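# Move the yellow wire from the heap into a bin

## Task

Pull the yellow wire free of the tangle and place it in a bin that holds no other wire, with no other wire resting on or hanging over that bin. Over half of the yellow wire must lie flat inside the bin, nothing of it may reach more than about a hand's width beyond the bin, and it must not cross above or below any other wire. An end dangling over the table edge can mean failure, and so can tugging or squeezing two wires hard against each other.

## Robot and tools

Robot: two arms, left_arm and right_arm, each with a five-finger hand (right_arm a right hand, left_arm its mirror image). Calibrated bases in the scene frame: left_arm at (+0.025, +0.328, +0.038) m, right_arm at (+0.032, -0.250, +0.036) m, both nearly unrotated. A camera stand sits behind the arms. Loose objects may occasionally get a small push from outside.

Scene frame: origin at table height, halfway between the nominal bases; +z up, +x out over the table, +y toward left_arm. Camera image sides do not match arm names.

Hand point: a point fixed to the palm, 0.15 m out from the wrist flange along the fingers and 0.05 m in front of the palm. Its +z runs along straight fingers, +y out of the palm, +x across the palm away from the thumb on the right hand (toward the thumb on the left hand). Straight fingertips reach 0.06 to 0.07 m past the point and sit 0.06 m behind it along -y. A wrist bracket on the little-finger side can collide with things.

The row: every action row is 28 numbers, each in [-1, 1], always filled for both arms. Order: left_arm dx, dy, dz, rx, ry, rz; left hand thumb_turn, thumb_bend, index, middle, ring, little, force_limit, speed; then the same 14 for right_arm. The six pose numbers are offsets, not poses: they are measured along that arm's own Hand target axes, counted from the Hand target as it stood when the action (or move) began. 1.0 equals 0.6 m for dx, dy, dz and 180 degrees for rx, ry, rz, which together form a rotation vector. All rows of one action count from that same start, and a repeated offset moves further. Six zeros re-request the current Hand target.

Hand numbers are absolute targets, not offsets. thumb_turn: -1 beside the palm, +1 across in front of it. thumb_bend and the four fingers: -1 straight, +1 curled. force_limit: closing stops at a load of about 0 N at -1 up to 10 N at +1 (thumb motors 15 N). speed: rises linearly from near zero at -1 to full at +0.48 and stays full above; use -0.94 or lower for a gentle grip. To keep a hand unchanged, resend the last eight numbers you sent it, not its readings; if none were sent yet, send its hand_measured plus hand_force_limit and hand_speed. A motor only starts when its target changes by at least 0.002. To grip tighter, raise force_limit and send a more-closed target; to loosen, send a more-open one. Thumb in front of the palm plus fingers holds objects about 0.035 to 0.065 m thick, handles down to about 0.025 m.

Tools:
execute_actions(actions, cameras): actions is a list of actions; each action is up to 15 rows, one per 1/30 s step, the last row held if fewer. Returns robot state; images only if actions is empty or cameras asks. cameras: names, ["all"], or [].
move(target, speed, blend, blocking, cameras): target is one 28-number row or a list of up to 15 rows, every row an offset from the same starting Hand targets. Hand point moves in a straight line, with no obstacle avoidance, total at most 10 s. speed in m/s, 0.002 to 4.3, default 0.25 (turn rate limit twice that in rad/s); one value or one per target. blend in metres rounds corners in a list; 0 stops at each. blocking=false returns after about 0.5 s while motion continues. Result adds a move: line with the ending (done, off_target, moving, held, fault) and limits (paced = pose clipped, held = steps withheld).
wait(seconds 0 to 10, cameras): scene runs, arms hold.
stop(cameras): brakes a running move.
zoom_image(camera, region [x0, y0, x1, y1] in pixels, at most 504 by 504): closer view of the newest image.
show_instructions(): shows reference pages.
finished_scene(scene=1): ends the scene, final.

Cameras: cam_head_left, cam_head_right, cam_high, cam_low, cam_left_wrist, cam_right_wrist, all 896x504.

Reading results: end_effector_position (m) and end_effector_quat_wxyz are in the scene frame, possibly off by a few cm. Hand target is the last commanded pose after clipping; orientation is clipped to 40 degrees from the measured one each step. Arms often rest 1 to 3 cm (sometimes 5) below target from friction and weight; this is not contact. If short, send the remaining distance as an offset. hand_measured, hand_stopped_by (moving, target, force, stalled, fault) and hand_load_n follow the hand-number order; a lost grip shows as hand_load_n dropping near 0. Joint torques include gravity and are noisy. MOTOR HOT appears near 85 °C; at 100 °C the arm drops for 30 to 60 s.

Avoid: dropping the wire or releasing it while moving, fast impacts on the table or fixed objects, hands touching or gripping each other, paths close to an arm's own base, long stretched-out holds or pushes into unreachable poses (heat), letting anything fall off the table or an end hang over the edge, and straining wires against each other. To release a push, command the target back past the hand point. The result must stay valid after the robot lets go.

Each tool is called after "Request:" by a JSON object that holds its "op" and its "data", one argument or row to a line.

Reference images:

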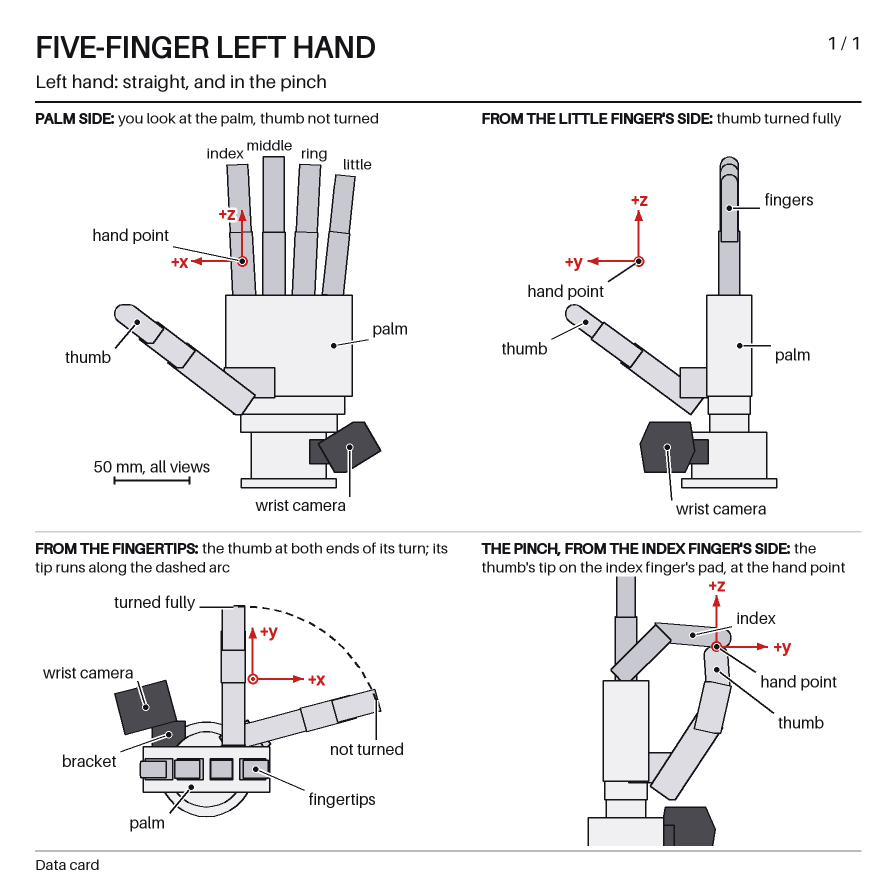

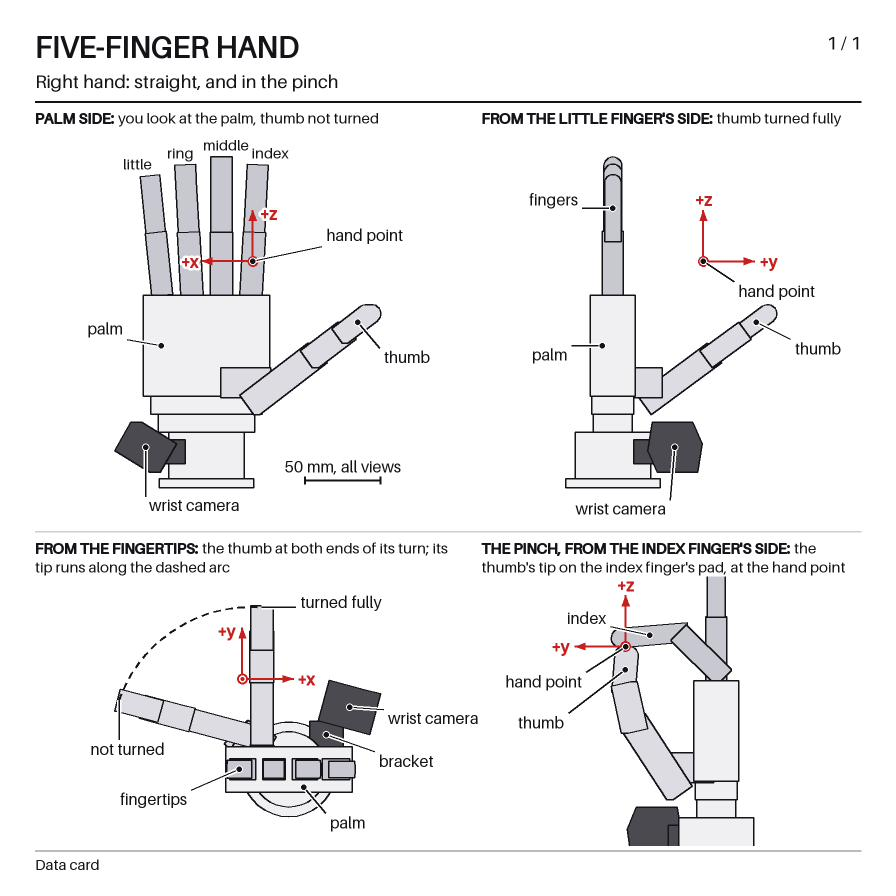

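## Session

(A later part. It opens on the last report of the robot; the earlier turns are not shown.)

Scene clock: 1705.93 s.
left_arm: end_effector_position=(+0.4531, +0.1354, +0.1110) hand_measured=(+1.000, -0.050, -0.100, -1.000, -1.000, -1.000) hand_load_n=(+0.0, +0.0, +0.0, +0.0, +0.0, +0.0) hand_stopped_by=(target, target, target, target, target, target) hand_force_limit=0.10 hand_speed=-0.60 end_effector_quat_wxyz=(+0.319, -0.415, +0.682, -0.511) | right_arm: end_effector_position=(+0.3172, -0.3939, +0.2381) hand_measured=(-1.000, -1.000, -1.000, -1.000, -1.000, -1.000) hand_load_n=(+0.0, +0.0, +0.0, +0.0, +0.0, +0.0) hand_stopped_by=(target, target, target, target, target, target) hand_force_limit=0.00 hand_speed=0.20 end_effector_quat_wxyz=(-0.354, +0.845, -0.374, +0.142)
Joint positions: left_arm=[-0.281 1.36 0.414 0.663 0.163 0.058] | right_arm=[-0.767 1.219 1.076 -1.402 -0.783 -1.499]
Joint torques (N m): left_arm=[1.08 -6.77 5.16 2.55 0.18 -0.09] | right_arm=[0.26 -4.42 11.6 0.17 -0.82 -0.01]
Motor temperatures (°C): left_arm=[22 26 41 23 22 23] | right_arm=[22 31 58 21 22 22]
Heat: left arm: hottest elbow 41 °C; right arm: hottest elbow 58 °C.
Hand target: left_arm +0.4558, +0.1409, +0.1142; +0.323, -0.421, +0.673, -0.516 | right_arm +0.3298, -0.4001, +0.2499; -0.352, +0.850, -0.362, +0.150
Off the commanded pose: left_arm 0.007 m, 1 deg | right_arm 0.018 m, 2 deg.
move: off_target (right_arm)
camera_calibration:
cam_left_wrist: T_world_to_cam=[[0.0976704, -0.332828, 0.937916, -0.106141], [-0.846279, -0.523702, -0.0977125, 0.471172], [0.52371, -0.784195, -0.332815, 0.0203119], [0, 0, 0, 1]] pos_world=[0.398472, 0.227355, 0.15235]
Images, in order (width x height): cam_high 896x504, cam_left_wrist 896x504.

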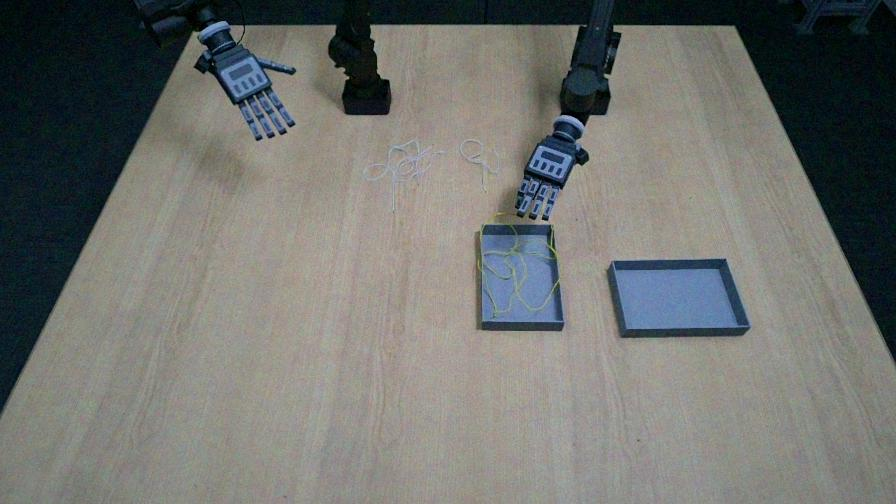

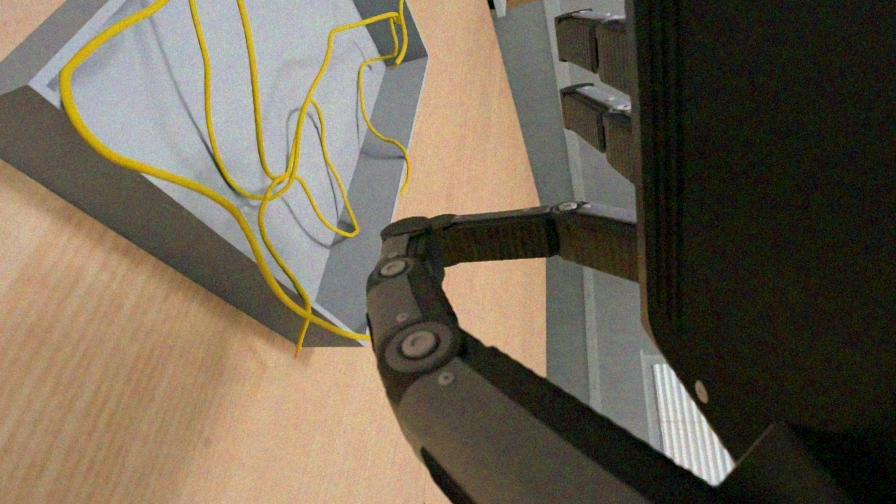

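Request:
{"op": "move", "data": {
  "target": [
    [0,0.0037,-0.014,0,0,0, 1.0,-0.05,-0.1,-1.0,-1,-1,0.1,-0.6, 0,0,0,0,0,0, -1.0,-1.0,-1,-1,-1,-1,0,0.2],
    [0,0.081,0.0067,0,0,0, 1.0,-0.05,-0.1,-1.0,-1,-1,0.1,-0.6, 0,0,0,0,0,0, -1.0,-1.0,-1,-1,-1,-1,0,0.2]
  ],
  "speed": 0.06,
  "cameras": ["cam_left_wrist"]
}}

Request:
{"op": "zoom_image", "data": {
  "camera": "cam_left_wrist",
  "region": [250, 100, 500, 350]
}}

Scene clock: 1726.90 s.
left_arm: end_effector_position=(+0.4467, +0.1390, +0.0703) hand_measured=(+1.000, -0.050, -0.100, -1.000, -1.000, -1.000) hand_load_n=(+0.0, +0.5, +0.0, +0.0, +0.0, +0.0) hand_stopped_by=(target, target, target, target, target, target) hand_force_limit=0.10 hand_speed=-0.60 end_effector_quat_wxyz=(+0.323, -0.413, +0.678, -0.516) | right_arm: end_effector_position=(+0.3172, -0.3939, +0.2381) hand_measured=(-1.000, -1.000, -1.000, -1.000, -1.000, -1.000) hand_load_n=(-0.5, +0.0, +0.0, -0.5, +0.0, +0.0) hand_stopped_by=(target, target, target, target, target, target) hand_force_limit=0.00 hand_speed=0.20 end_effector_quat_wxyz=(-0.354, +0.845, -0.374, +0.142)
Joint positions: left_arm=[-0.275 1.528 0.359 0.902 0.168 0.058] | right_arm=[-0.767 1.219 1.076 -1.402 -0.783 -1.499]
Joint torques (N m): left_arm=[1.03 -5.95 3.84 2.5 0.18 -0.08] | right_arm=[0.26 -4.42 11.6 0.16 -0.82 -0.01]
Motor temperatures (°C): left_arm=[22 25 39 24 22 23] | right_arm=[22 31 58 21 22 22]
Heat: left arm: hottest elbow 39 °C; right arm: hottest elbow 58 °C.
Hand target: left_arm +0.4479, +0.1449, +0.0662; +0.323, -0.421, +0.673, -0.516 | right_arm +0.3298, -0.4001, +0.2499; -0.352, +0.850, -0.362, +0.150
Off the commanded pose: left_arm 0.007 m, 1 deg | right_arm 0.018 m, 2 deg.
move: off_target (right_arm)
camera_calibration:
cam_left_wrist: T_world_to_cam=[[0.0833863, -0.326645, 0.941462, -0.0608059], [-0.844339, -0.524946, -0.107349, 0.46355], [0.529281, -0.785961, -0.319572, 0.00975173], [0, 0, 0, 1]] pos_world=[0.391302, 0.231141, 0.110124]
Images, in order (width x height): cam_left_wrist 896x504.

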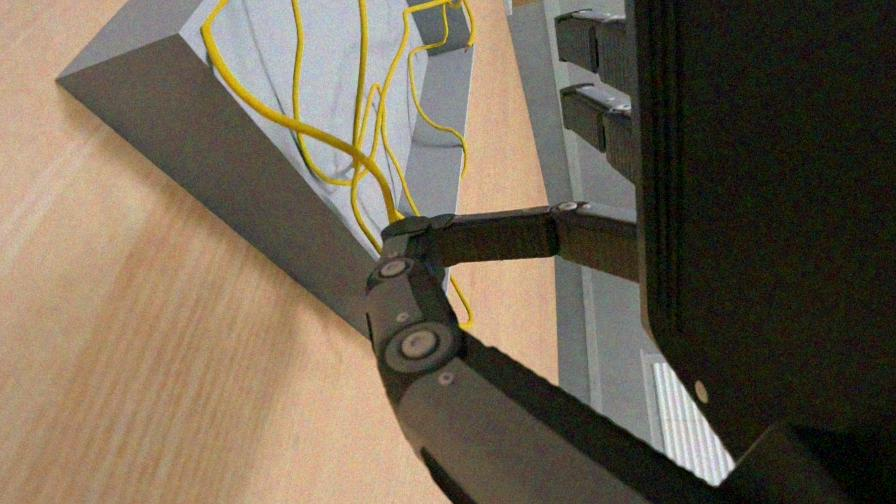

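Scaled by 2.016 from the camera's 896x504 image, which has a finer 1280x720 frame.

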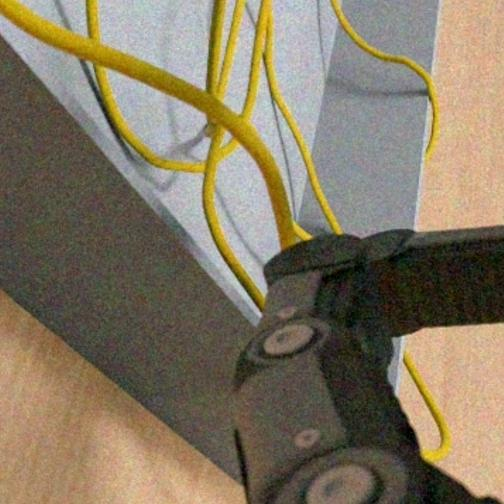

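Request:
{"op": "move", "data": {
  "target": [
    [0,0.0161,0.0043,0,0,0, 1.0,-0.05,-0.1,-1.0,-1,-1,0.1,-0.6, 0,0,0,0,0,0, -1.0,-1.0,-1,-1,-1,-1,0,0.2],
    [0,0.0161,0.0043,0,0,0, 1.0,-0.05,0.45,-1.0,-1,-1,0.2,-0.88, 0,0,0,0,0,0, -1.0,-1.0,-1,-1,-1,-1,0,0.2]
  ],
  "speed": 0.05,
  "cameras": ["cam_left_wrist"]
}}

Request:
{"op": "zoom_image", "data": {
  "camera": "cam_left_wrist",
  "region": [250, 100, 500, 350]
}}

Scene clock: 1738.03 s.
left_arm: end_effector_position=(+0.4482, +0.1385, +0.0615) hand_measured=(+1.000, -0.050, +0.222, -1.000, -1.000, -1.000) hand_load_n=(-1.0, +1.0, +7.0, +0.0, +0.0, +0.0) hand_stopped_by=(target, target, force, target, target, target) hand_force_limit=0.20 hand_speed=-0.88 end_effector_quat_wxyz=(+0.324, -0.412, +0.677, -0.517) | right_arm: end_effector_position=(+0.3172, -0.3939, +0.2381) hand_measured=(-1.000, -1.000, -1.000, -1.000, -1.000, -1.000) hand_load_n=(+0.0, +0.0, +0.0, +0.0, +0.0, +0.0) hand_stopped_by=(target, target, target, target, target, target) hand_force_limit=0.00 hand_speed=0.20 end_effector_quat_wxyz=(-0.354, +0.845, -0.374, +0.142)
Joint positions: left_arm=[-0.275 1.575 0.359 0.953 0.168 0.058] | right_arm=[-0.767 1.219 1.076 -1.402 -0.783 -1.499]
Joint torques (N m): left_arm=[0.91 -6.18 3.32 2.54 0.18 -0.08] | right_arm=[0.26 -4.42 11.6 0.16 -0.82 -0.01]
Motor temperatures (°C): left_arm=[22 25 38 24 22 23] | right_arm=[22 31 58 21 22 22]
Heat: left arm: hottest elbow 38 °C; right arm: hottest elbow 58 °C.
Hand target: left_arm +0.4479, +0.1449, +0.0561; +0.323, -0.421, +0.673, -0.516 | right_arm +0.3298, -0.4001, +0.2499; -0.352, +0.850, -0.362, +0.150
Off the commanded pose: left_arm 0.008 m, 1 deg | right_arm 0.018 m, 2 deg.
move: off_target (right_arm)
camera_calibration:
cam_left_wrist: T_world_to_cam=[[0.0802002, -0.325704, 0.942064, -0.0516028], [-0.843957, -0.525077, -0.109689, 0.463677], [0.530382, -0.786264, -0.316991, 0.00518984], [0, 0, 0, 1]] pos_world=[0.392709, 0.230739, 0.101119]
Images, in order (width x height): cam_left_wrist 896x504.

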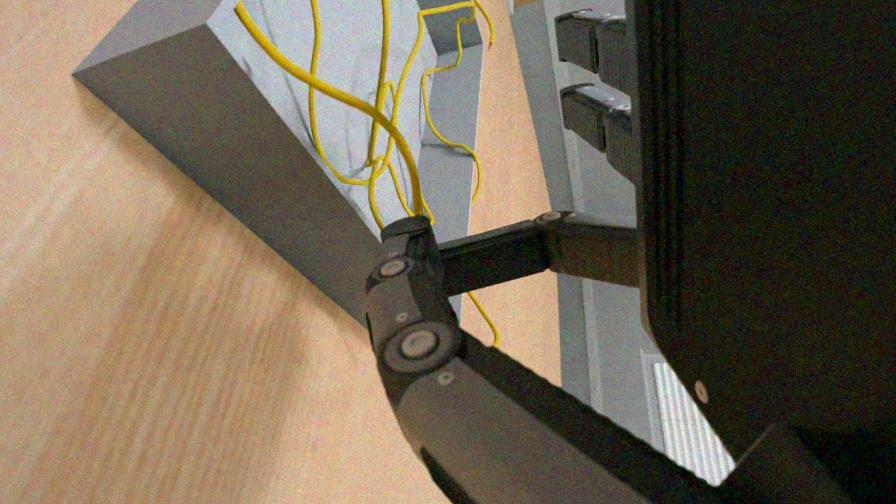

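Scaled by 2.016 from the camera's 896x504 image, which has a finer 1280x720 frame.

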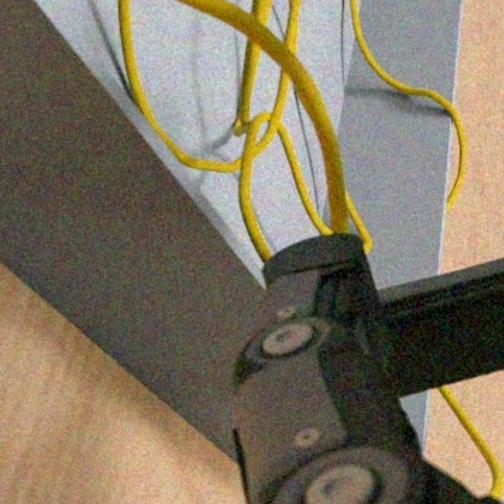

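Request:
{"op": "move", "data": {
  "target": [
    [0,-0.0644,-0.0173,0,0,0, 1.0,-0.05,0.45,-1.0,-1,-1,0.2,-0.88, 0,0,0,0,0,0, -1.0,-1.0,-1,-1,-1,-1,0,0.2],
    [-0.0582,-0.105,0.1343,0,0,0, 1.0,-0.05,0.45,-1.0,-1,-1,0.2,-0.88, 0,0,0,0,0,0, -1.0,-1.0,-1,-1,-1,-1,0,0.2],
    [-0.0582,-0.0052,0.1612,0,0,0, 1.0,-0.05,0.45,-1.0,-1,-1,0.2,-0.88, 0,0,0,0,0,0, -1.0,-1.0,-1,-1,-1,-1,0,0.2]
  ],
  "speed": 0.08,
  "blend": [0.01,0.01,0],
  "cameras": ["cam_left_wrist","cam_high","cam_head_left","cam_low"]
}}

Request:
{"op": "zoom_image", "data": {
  "camera": "cam_high",
  "region": [440, 150, 600, 350]
}}

Request:
{"op": "zoom_image", "data": {
  "camera": "cam_head_left",
  "region": [410, 100, 540, 220]
}}

Request:
{"op": "zoom_image", "data": {
  "camera": "cam_low",
  "region": [380, 200, 500, 310]
}}

Scene clock: 1753.53 s.
left_arm: end_effector_position=(+0.5328, +0.1309, +0.0301) hand_measured=(+1.000, -0.050, +0.222, -1.000, -1.000, -1.000) hand_load_n=(-1.5, +0.5, +6.5, +0.0, +0.0, +0.0) hand_stopped_by=(target, target, force, target, target, target) hand_force_limit=0.20 hand_speed=-0.88 end_effector_quat_wxyz=(+0.312, -0.423, +0.681, -0.510) | right_arm: end_effector_position=(+0.3172, -0.3939, +0.2381) hand_measured=(-1.000, -1.000, -1.000, -1.000, -1.000, -1.000) hand_load_n=(+0.0, +0.0, +0.0, +0.0, +0.0, +0.0) hand_stopped_by=(target, target, target, target, target, target) hand_force_limit=0.00 hand_speed=0.20 end_effector_quat_wxyz=(-0.354, +0.845, -0.374, +0.142)
Joint positions: left_arm=[-0.229 1.804 0.599 0.909 0.212 0.058] | right_arm=[-0.767 1.219 1.076 -1.402 -0.783 -1.499]
Joint torques (N m): left_arm=[0.91 -9.52 5.78 2.55 0.2 0.04] | right_arm=[0.26 -4.42 11.6 0.17 -0.82 -0.01]
Motor temperatures (°C): left_arm=[22 25 37 24 22 23] | right_arm=[22 31 58 21 22 22]
Heat: left arm: hottest elbow 37 °C; right arm: hottest elbow 58 °C.
Hand target: left_arm +0.5479, +0.1350, +0.0340; +0.323, -0.421, +0.673, -0.516 | right_arm +0.3298, -0.4001, +0.2499; -0.352, +0.850, -0.362, +0.150
Off the commanded pose: left_arm 0.016 m, 2 deg | right_arm 0.018 m, 2 deg.
move: off_target (left_arm, right_arm)
camera_calibration:
cam_left_wrist: T_world_to_cam=[[0.115027, -0.322568, 0.939531, -0.0502389], [-0.845195, -0.528729, -0.0780498, 0.52779], [0.521933, -0.785109, -0.333451, -0.0507261], [0, 0, 0, 1]] pos_world=[0.47834, 0.223027, 0.0714802]
Images, in order (width x height): cam_head_left 896x504, cam_high 896x504, cam_low 896x504, cam_left_wrist 896x504.

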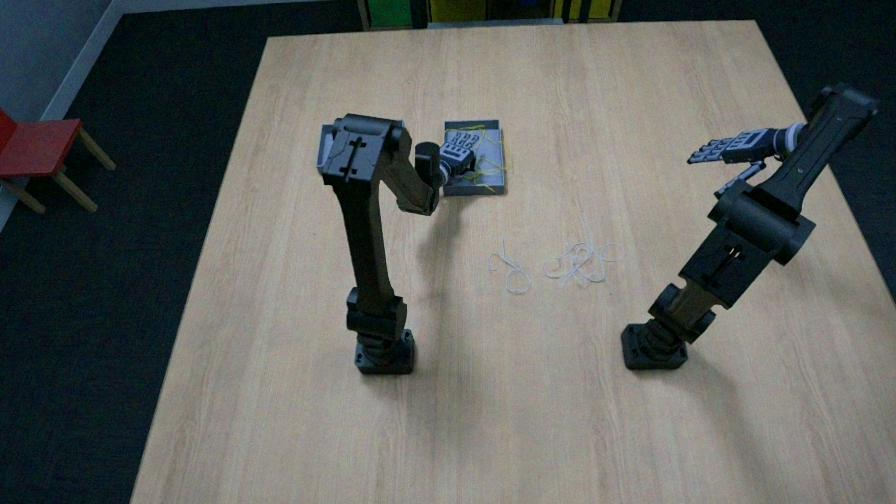

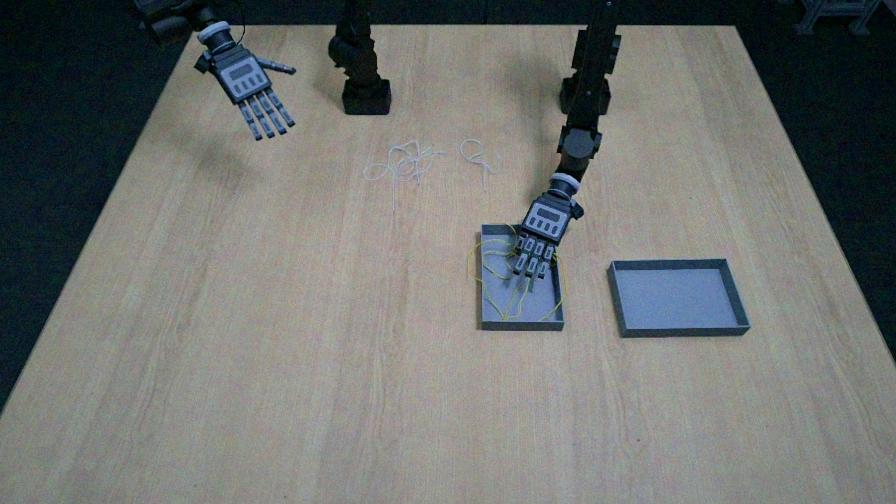

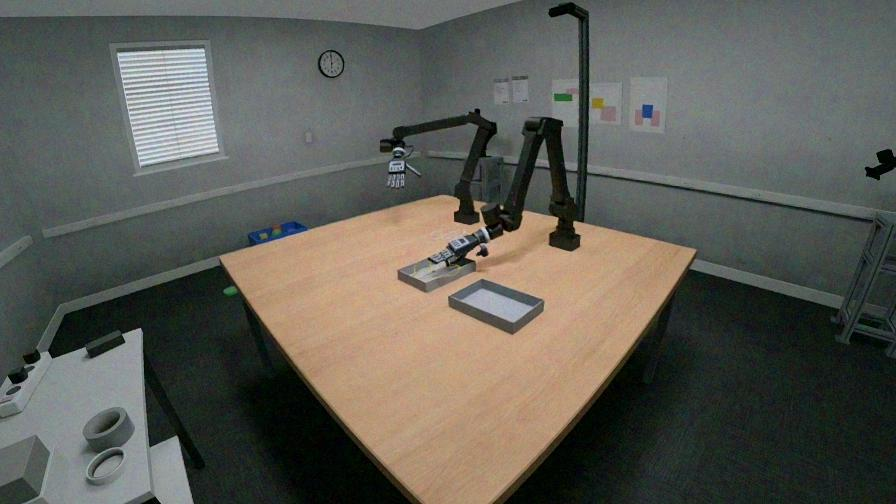

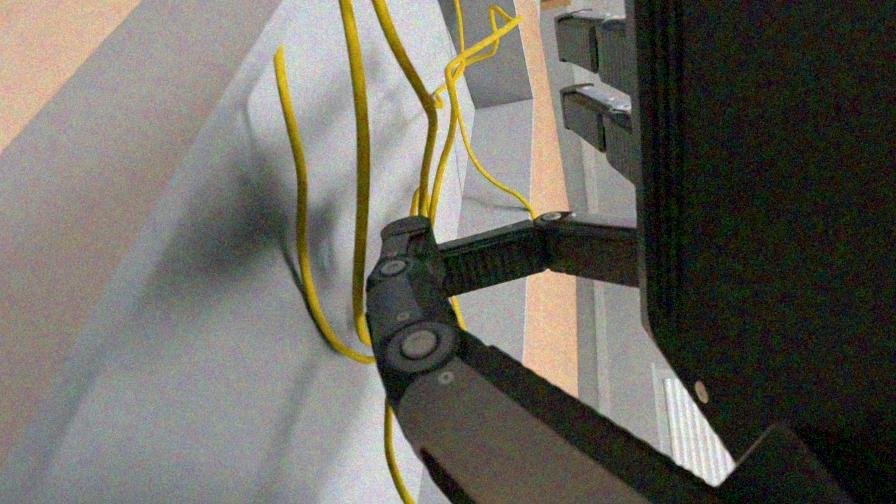

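Scaled by 2.520 from the camera's 896x504 image, which has a finer 1280x720 frame.

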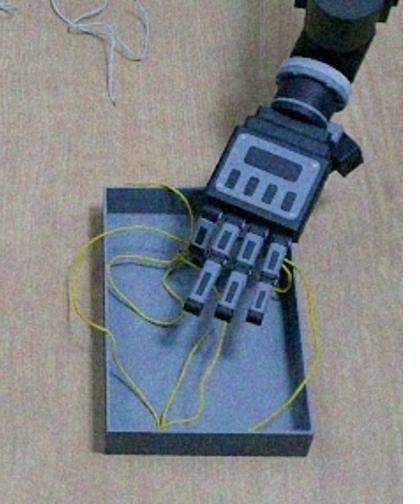

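Scaled by 3.877 from the camera's 896x504 image, which has a finer 1280x720 frame.

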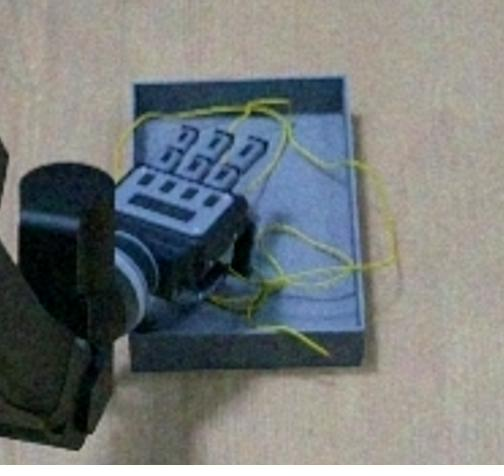

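Scaled by 4.200 from the camera's 896x504 image, which has a finer 1280x720 frame.

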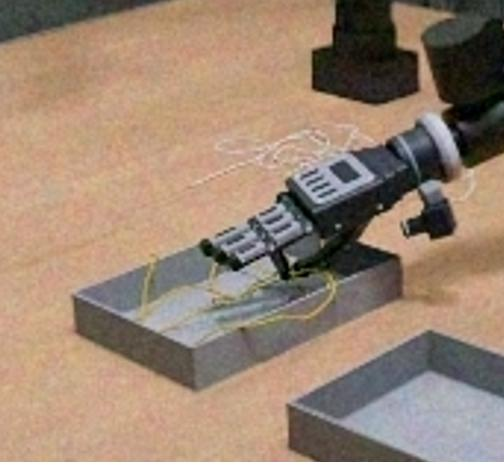

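Request:
{"op": "move", "data": {
  "target": [
    [0,0,0,0,0,0, 1.0,-0.12,-0.05,-1.0,-1,-1,0.2,-0.9, 0,0,0,0,0,0, -1.0,-1.0,-1,-1,-1,-1,0,0.2],
    [0,-0.2576,-0.069,0,0,0, 1.0,-0.12,-0.05,-1.0,-1,-1,0.2,-0.9, 0,0,0,0,0,0, -1.0,-1.0,-1,-1,-1,-1,0,0.2]
  ],
  "speed": 0.08,
  "cameras": ["cam_left_wrist","cam_high","cam_head_left","cam_low"]
}}

Request:
{"op": "zoom_image", "data": {
  "camera": "cam_high",
  "region": [440, 150, 600, 350]
}}

Request:
{"op": "zoom_image", "data": {
  "camera": "cam_head_left",
  "region": [410, 100, 540, 220]
}}

Request:
{"op": "zoom_image", "data": {
  "camera": "cam_low",
  "region": [380, 200, 500, 310]
}}

Scene clock: 1765.70 s.
left_arm: end_effector_position=(+0.5318, +0.1312, +0.1720) hand_measured=(+1.000, -0.120, -0.050, -1.000, -1.000, -1.000) hand_load_n=(+0.5, +0.0, +0.0, +0.0, +0.0, +0.0) hand_stopped_by=(target, target, target, target, target, target) hand_force_limit=0.20 hand_speed=-0.90 end_effector_quat_wxyz=(+0.310, -0.424, +0.683, -0.508) | right_arm: end_effector_position=(+0.3172, -0.3939, +0.2381) hand_measured=(-1.000, -1.000, -1.000, -1.000, -1.000, -1.000) hand_load_n=(+0.0, +0.0, +0.0, +0.0, +0.0, +0.0) hand_stopped_by=(target, target, target, target, target, target) hand_force_limit=0.00 hand_speed=0.20 end_effector_quat_wxyz=(-0.354, +0.845, -0.374, +0.142)
Joint positions: left_arm=[-0.229 1.386 0.688 0.395 0.212 0.058] | right_arm=[-0.767 1.219 1.076 -1.402 -0.783 -1.499]
Joint torques (N m): left_arm=[0.67 -9.35 9.81 1.29 0.18 0.05] | right_arm=[0.32 -4.48 11.6 0.17 -0.82 -0.01]
Motor temperatures (°C): left_arm=[22 25 38 24 22 23] | right_arm=[22 31 58 21 22 22]
Heat: left arm: hottest elbow 38 °C; right arm: hottest elbow 58 °C.
Hand target: left_arm +0.5481, +0.1349, +0.1941; +0.323, -0.421, +0.673, -0.516 | right_arm +0.3298, -0.4001, +0.2499; -0.352, +0.850, -0.362, +0.150
Off the commanded pose: left_arm 0.028 m, 2 deg | right_arm 0.018 m, 2 deg.
move: off_target (left_arm, right_arm)
camera_calibration:
cam_left_wrist: T_world_to_cam=[[0.120921, -0.324098, 0.938264, -0.185999], [-0.84568, -0.528591, -0.0735989, 0.537652], [0.519811, -0.784571, -0.338, -0.000875115], [0, 0, 0, 1]] pos_world=[0.477628, 0.22323, 0.213791]
Images, in order (width x height): cam_head_left 896x504, cam_high 896x504, cam_low 896x504, cam_left_wrist 896x504.

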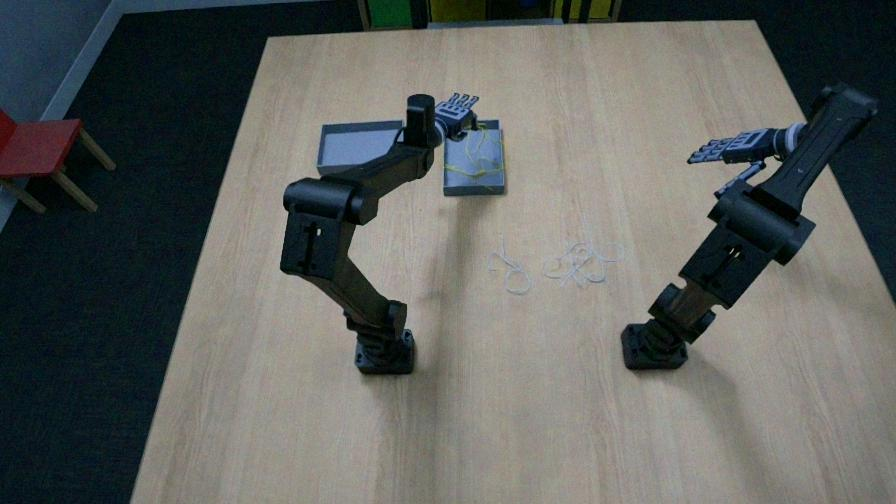

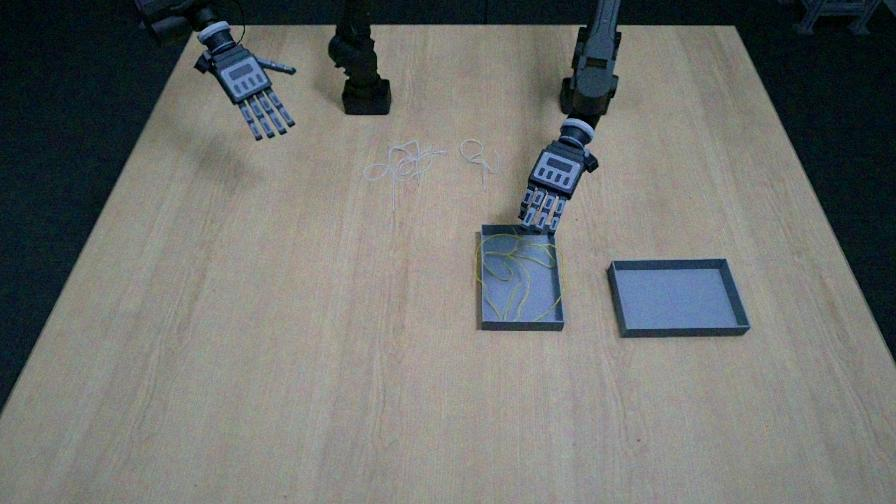

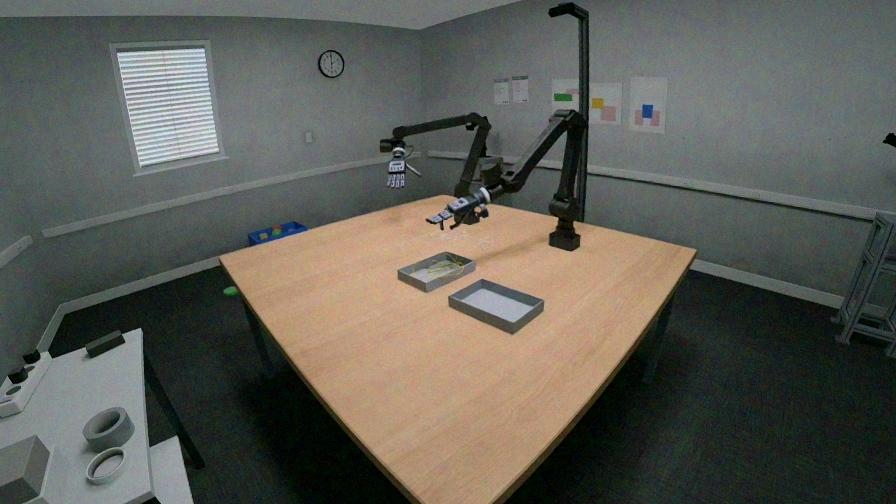

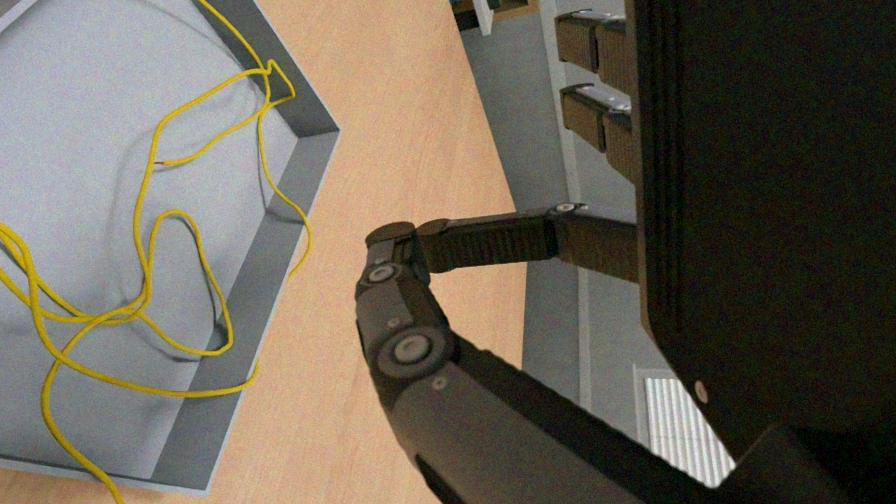

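Scaled by 2.520 from the camera's 896x504 image, which has a finer 1280x720 frame.

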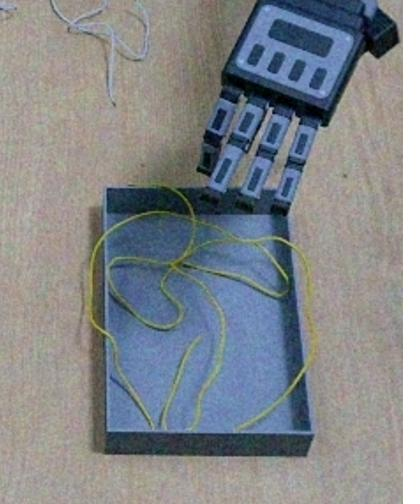

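Scaled by 3.877 from the camera's 896x504 image, which has a finer 1280x720 frame.

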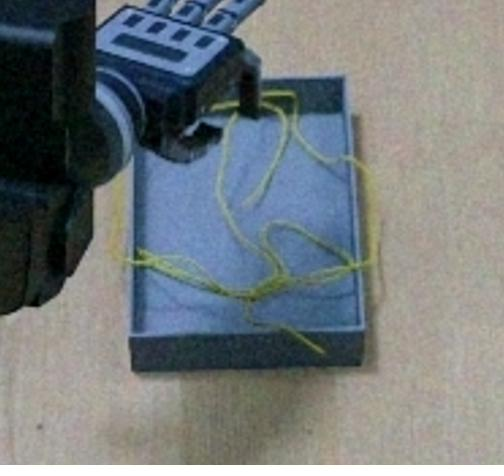

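Scaled by 4.200 from the camera's 896x504 image, which has a finer 1280x720 frame.

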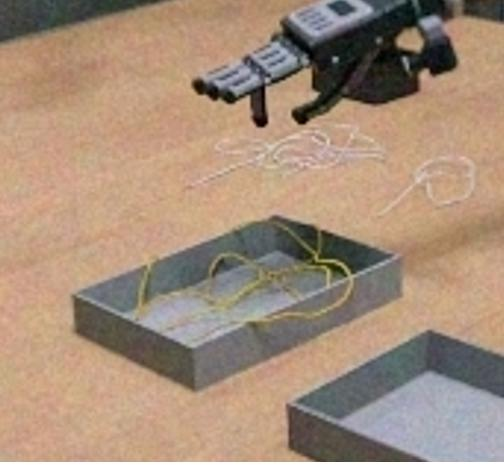

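Request:
{"op": "move", "data": {
  "target": [0, -0.161, -0.043, 0, 0, 0, 1.0, -0.12, -0.05, -1, -1, -1, 0.2, -0.9, 0, 0, 0, 0, 0, 0, -1, -1, -1, -1, -1, -1, 0, 0.2],
  "speed": 0.2,
  "cameras": ["cam_high", "cam_head_left", "cam_low"]
}}

Scene clock: 1780.97 s.
left_arm: end_effector_position=(+0.5346, +0.1305, +0.2725) hand_measured=(+1.000, -0.120, -0.050, -1.000, -1.000, -1.000) hand_load_n=(+0.0, +0.0, +0.0, +0.0, +0.0, +0.0) hand_stopped_by=(target, target, target, target, target, target) hand_force_limit=0.20 hand_speed=-0.90 end_effector_quat_wxyz=(+0.312, -0.423, +0.681, -0.510) | right_arm: end_effector_position=(+0.3172, -0.3939, +0.2381) hand_measured=(-1.000, -1.000, -1.000, -1.000, -1.000, -1.000) hand_load_n=(+0.0, +0.0, +0.0, +0.0, +0.0, +0.0) hand_stopped_by=(target, target, target, target, target, target) hand_force_limit=0.00 hand_speed=0.20 end_effector_quat_wxyz=(-0.354, +0.845, -0.374, +0.142)
Joint positions: left_arm=[-0.229 1.229 0.85 0.082 0.212 0.058] | right_arm=[-0.767 1.219 1.076 -1.402 -0.783 -1.499]
Joint torques (N m): left_arm=[0.67 -7.88 11.21 1.26 0.17 0.03] | right_arm=[0.32 -4.37 11.59 0.17 -0.82 -0.01]
Motor temperatures (°C): left_arm=[22 26 42 24 22 23] | right_arm=[22 31 59 21 22 22]
Heat: left arm: hottest elbow 42 °C; right arm: hottest elbow 59 °C.
Hand target: left_arm +0.5482, +0.1348, +0.2940; +0.323, -0.421, +0.673, -0.516 | right_arm +0.3298, -0.4001, +0.2499; -0.352, +0.850, -0.362, +0.150
Off the commanded pose: left_arm 0.026 m, 2 deg | right_arm 0.018 m, 2 deg.
move: off_target (left_arm, right_arm)
Images, in order (width x height): cam_head_left 896x504, cam_high 896x504, cam_low 896x504.

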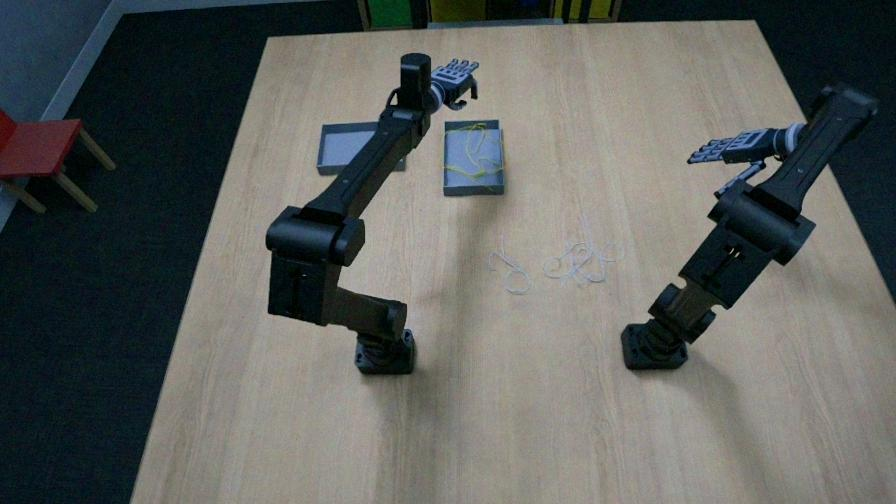

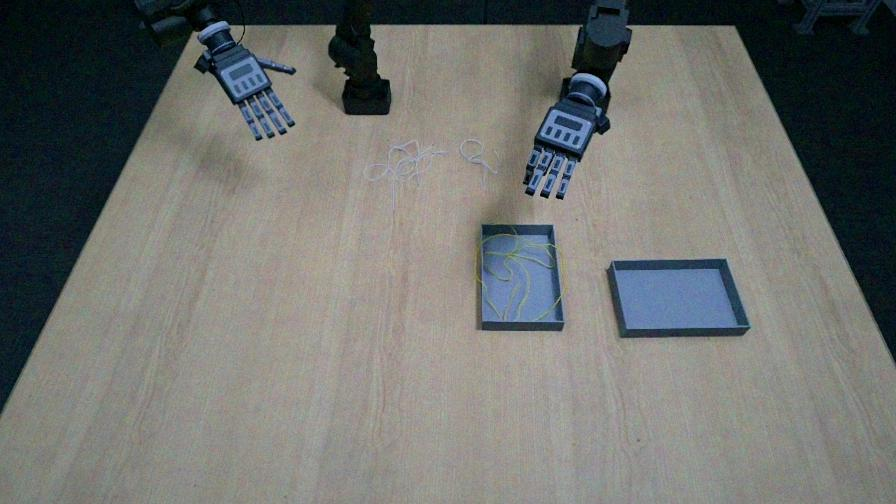

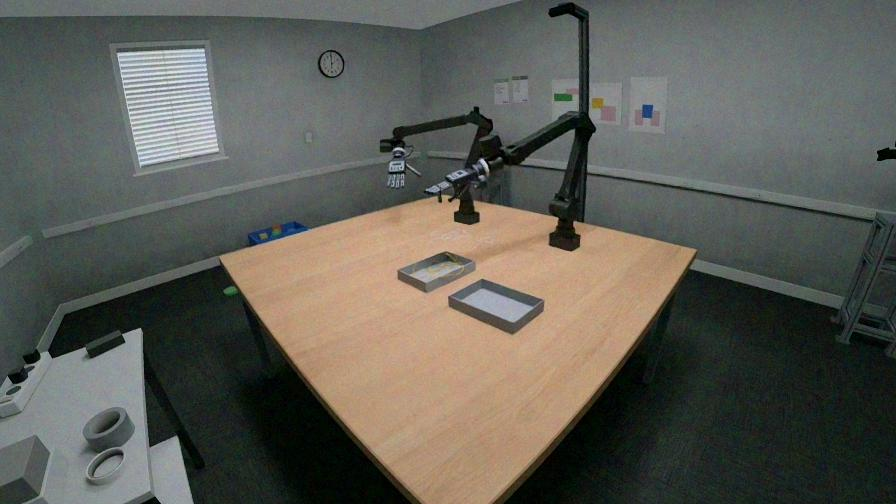

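Request:
{"op": "zoom_image", "data": {
  "camera": "cam_high",
  "region": [440, 200, 600, 350]
}}

Request:
{"op": "zoom_image", "data": {
  "camera": "cam_low",
  "region": [380, 220, 500, 310]
}}

Scaled by 3.150 from the camera's 896x504 image, which has a finer 1280x720 frame.

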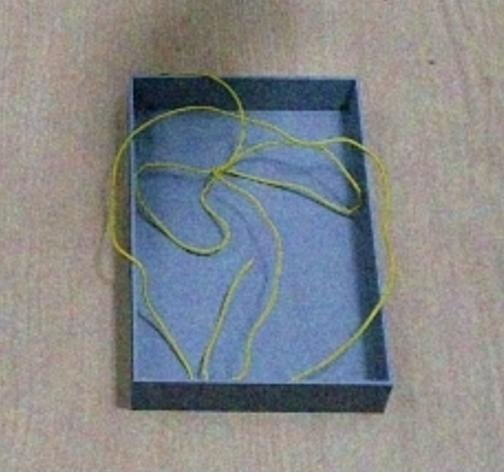

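Scaled by 4.200 from the camera's 896x504 image, which has a finer 1280x720 frame.

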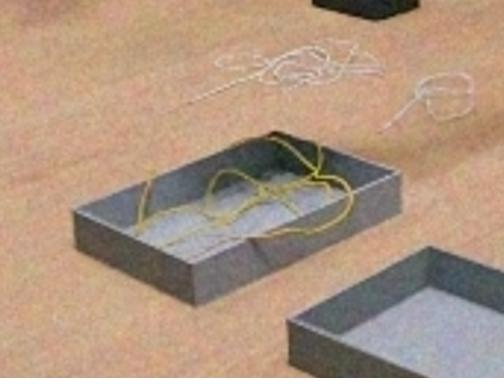

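Request:
{"op": "zoom_image", "data": {
  "camera": "cam_head_left",
  "region": [430, 105, 520, 205]
}}

Scaled by 5.040 from the camera's 896x504 image, which has a finer 1280x720 frame.

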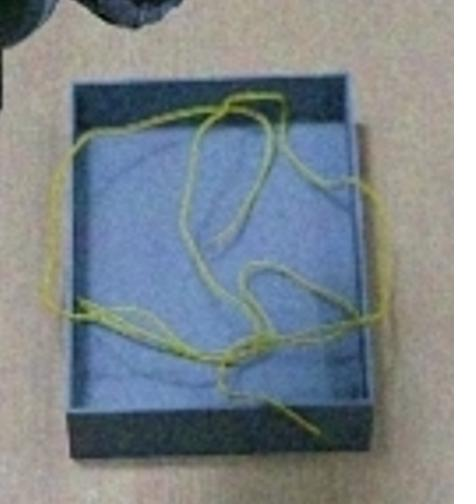

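Request:
{"op": "finished_scene", "data": {
  "scene": 1
}}

The scene is finished: the task was done.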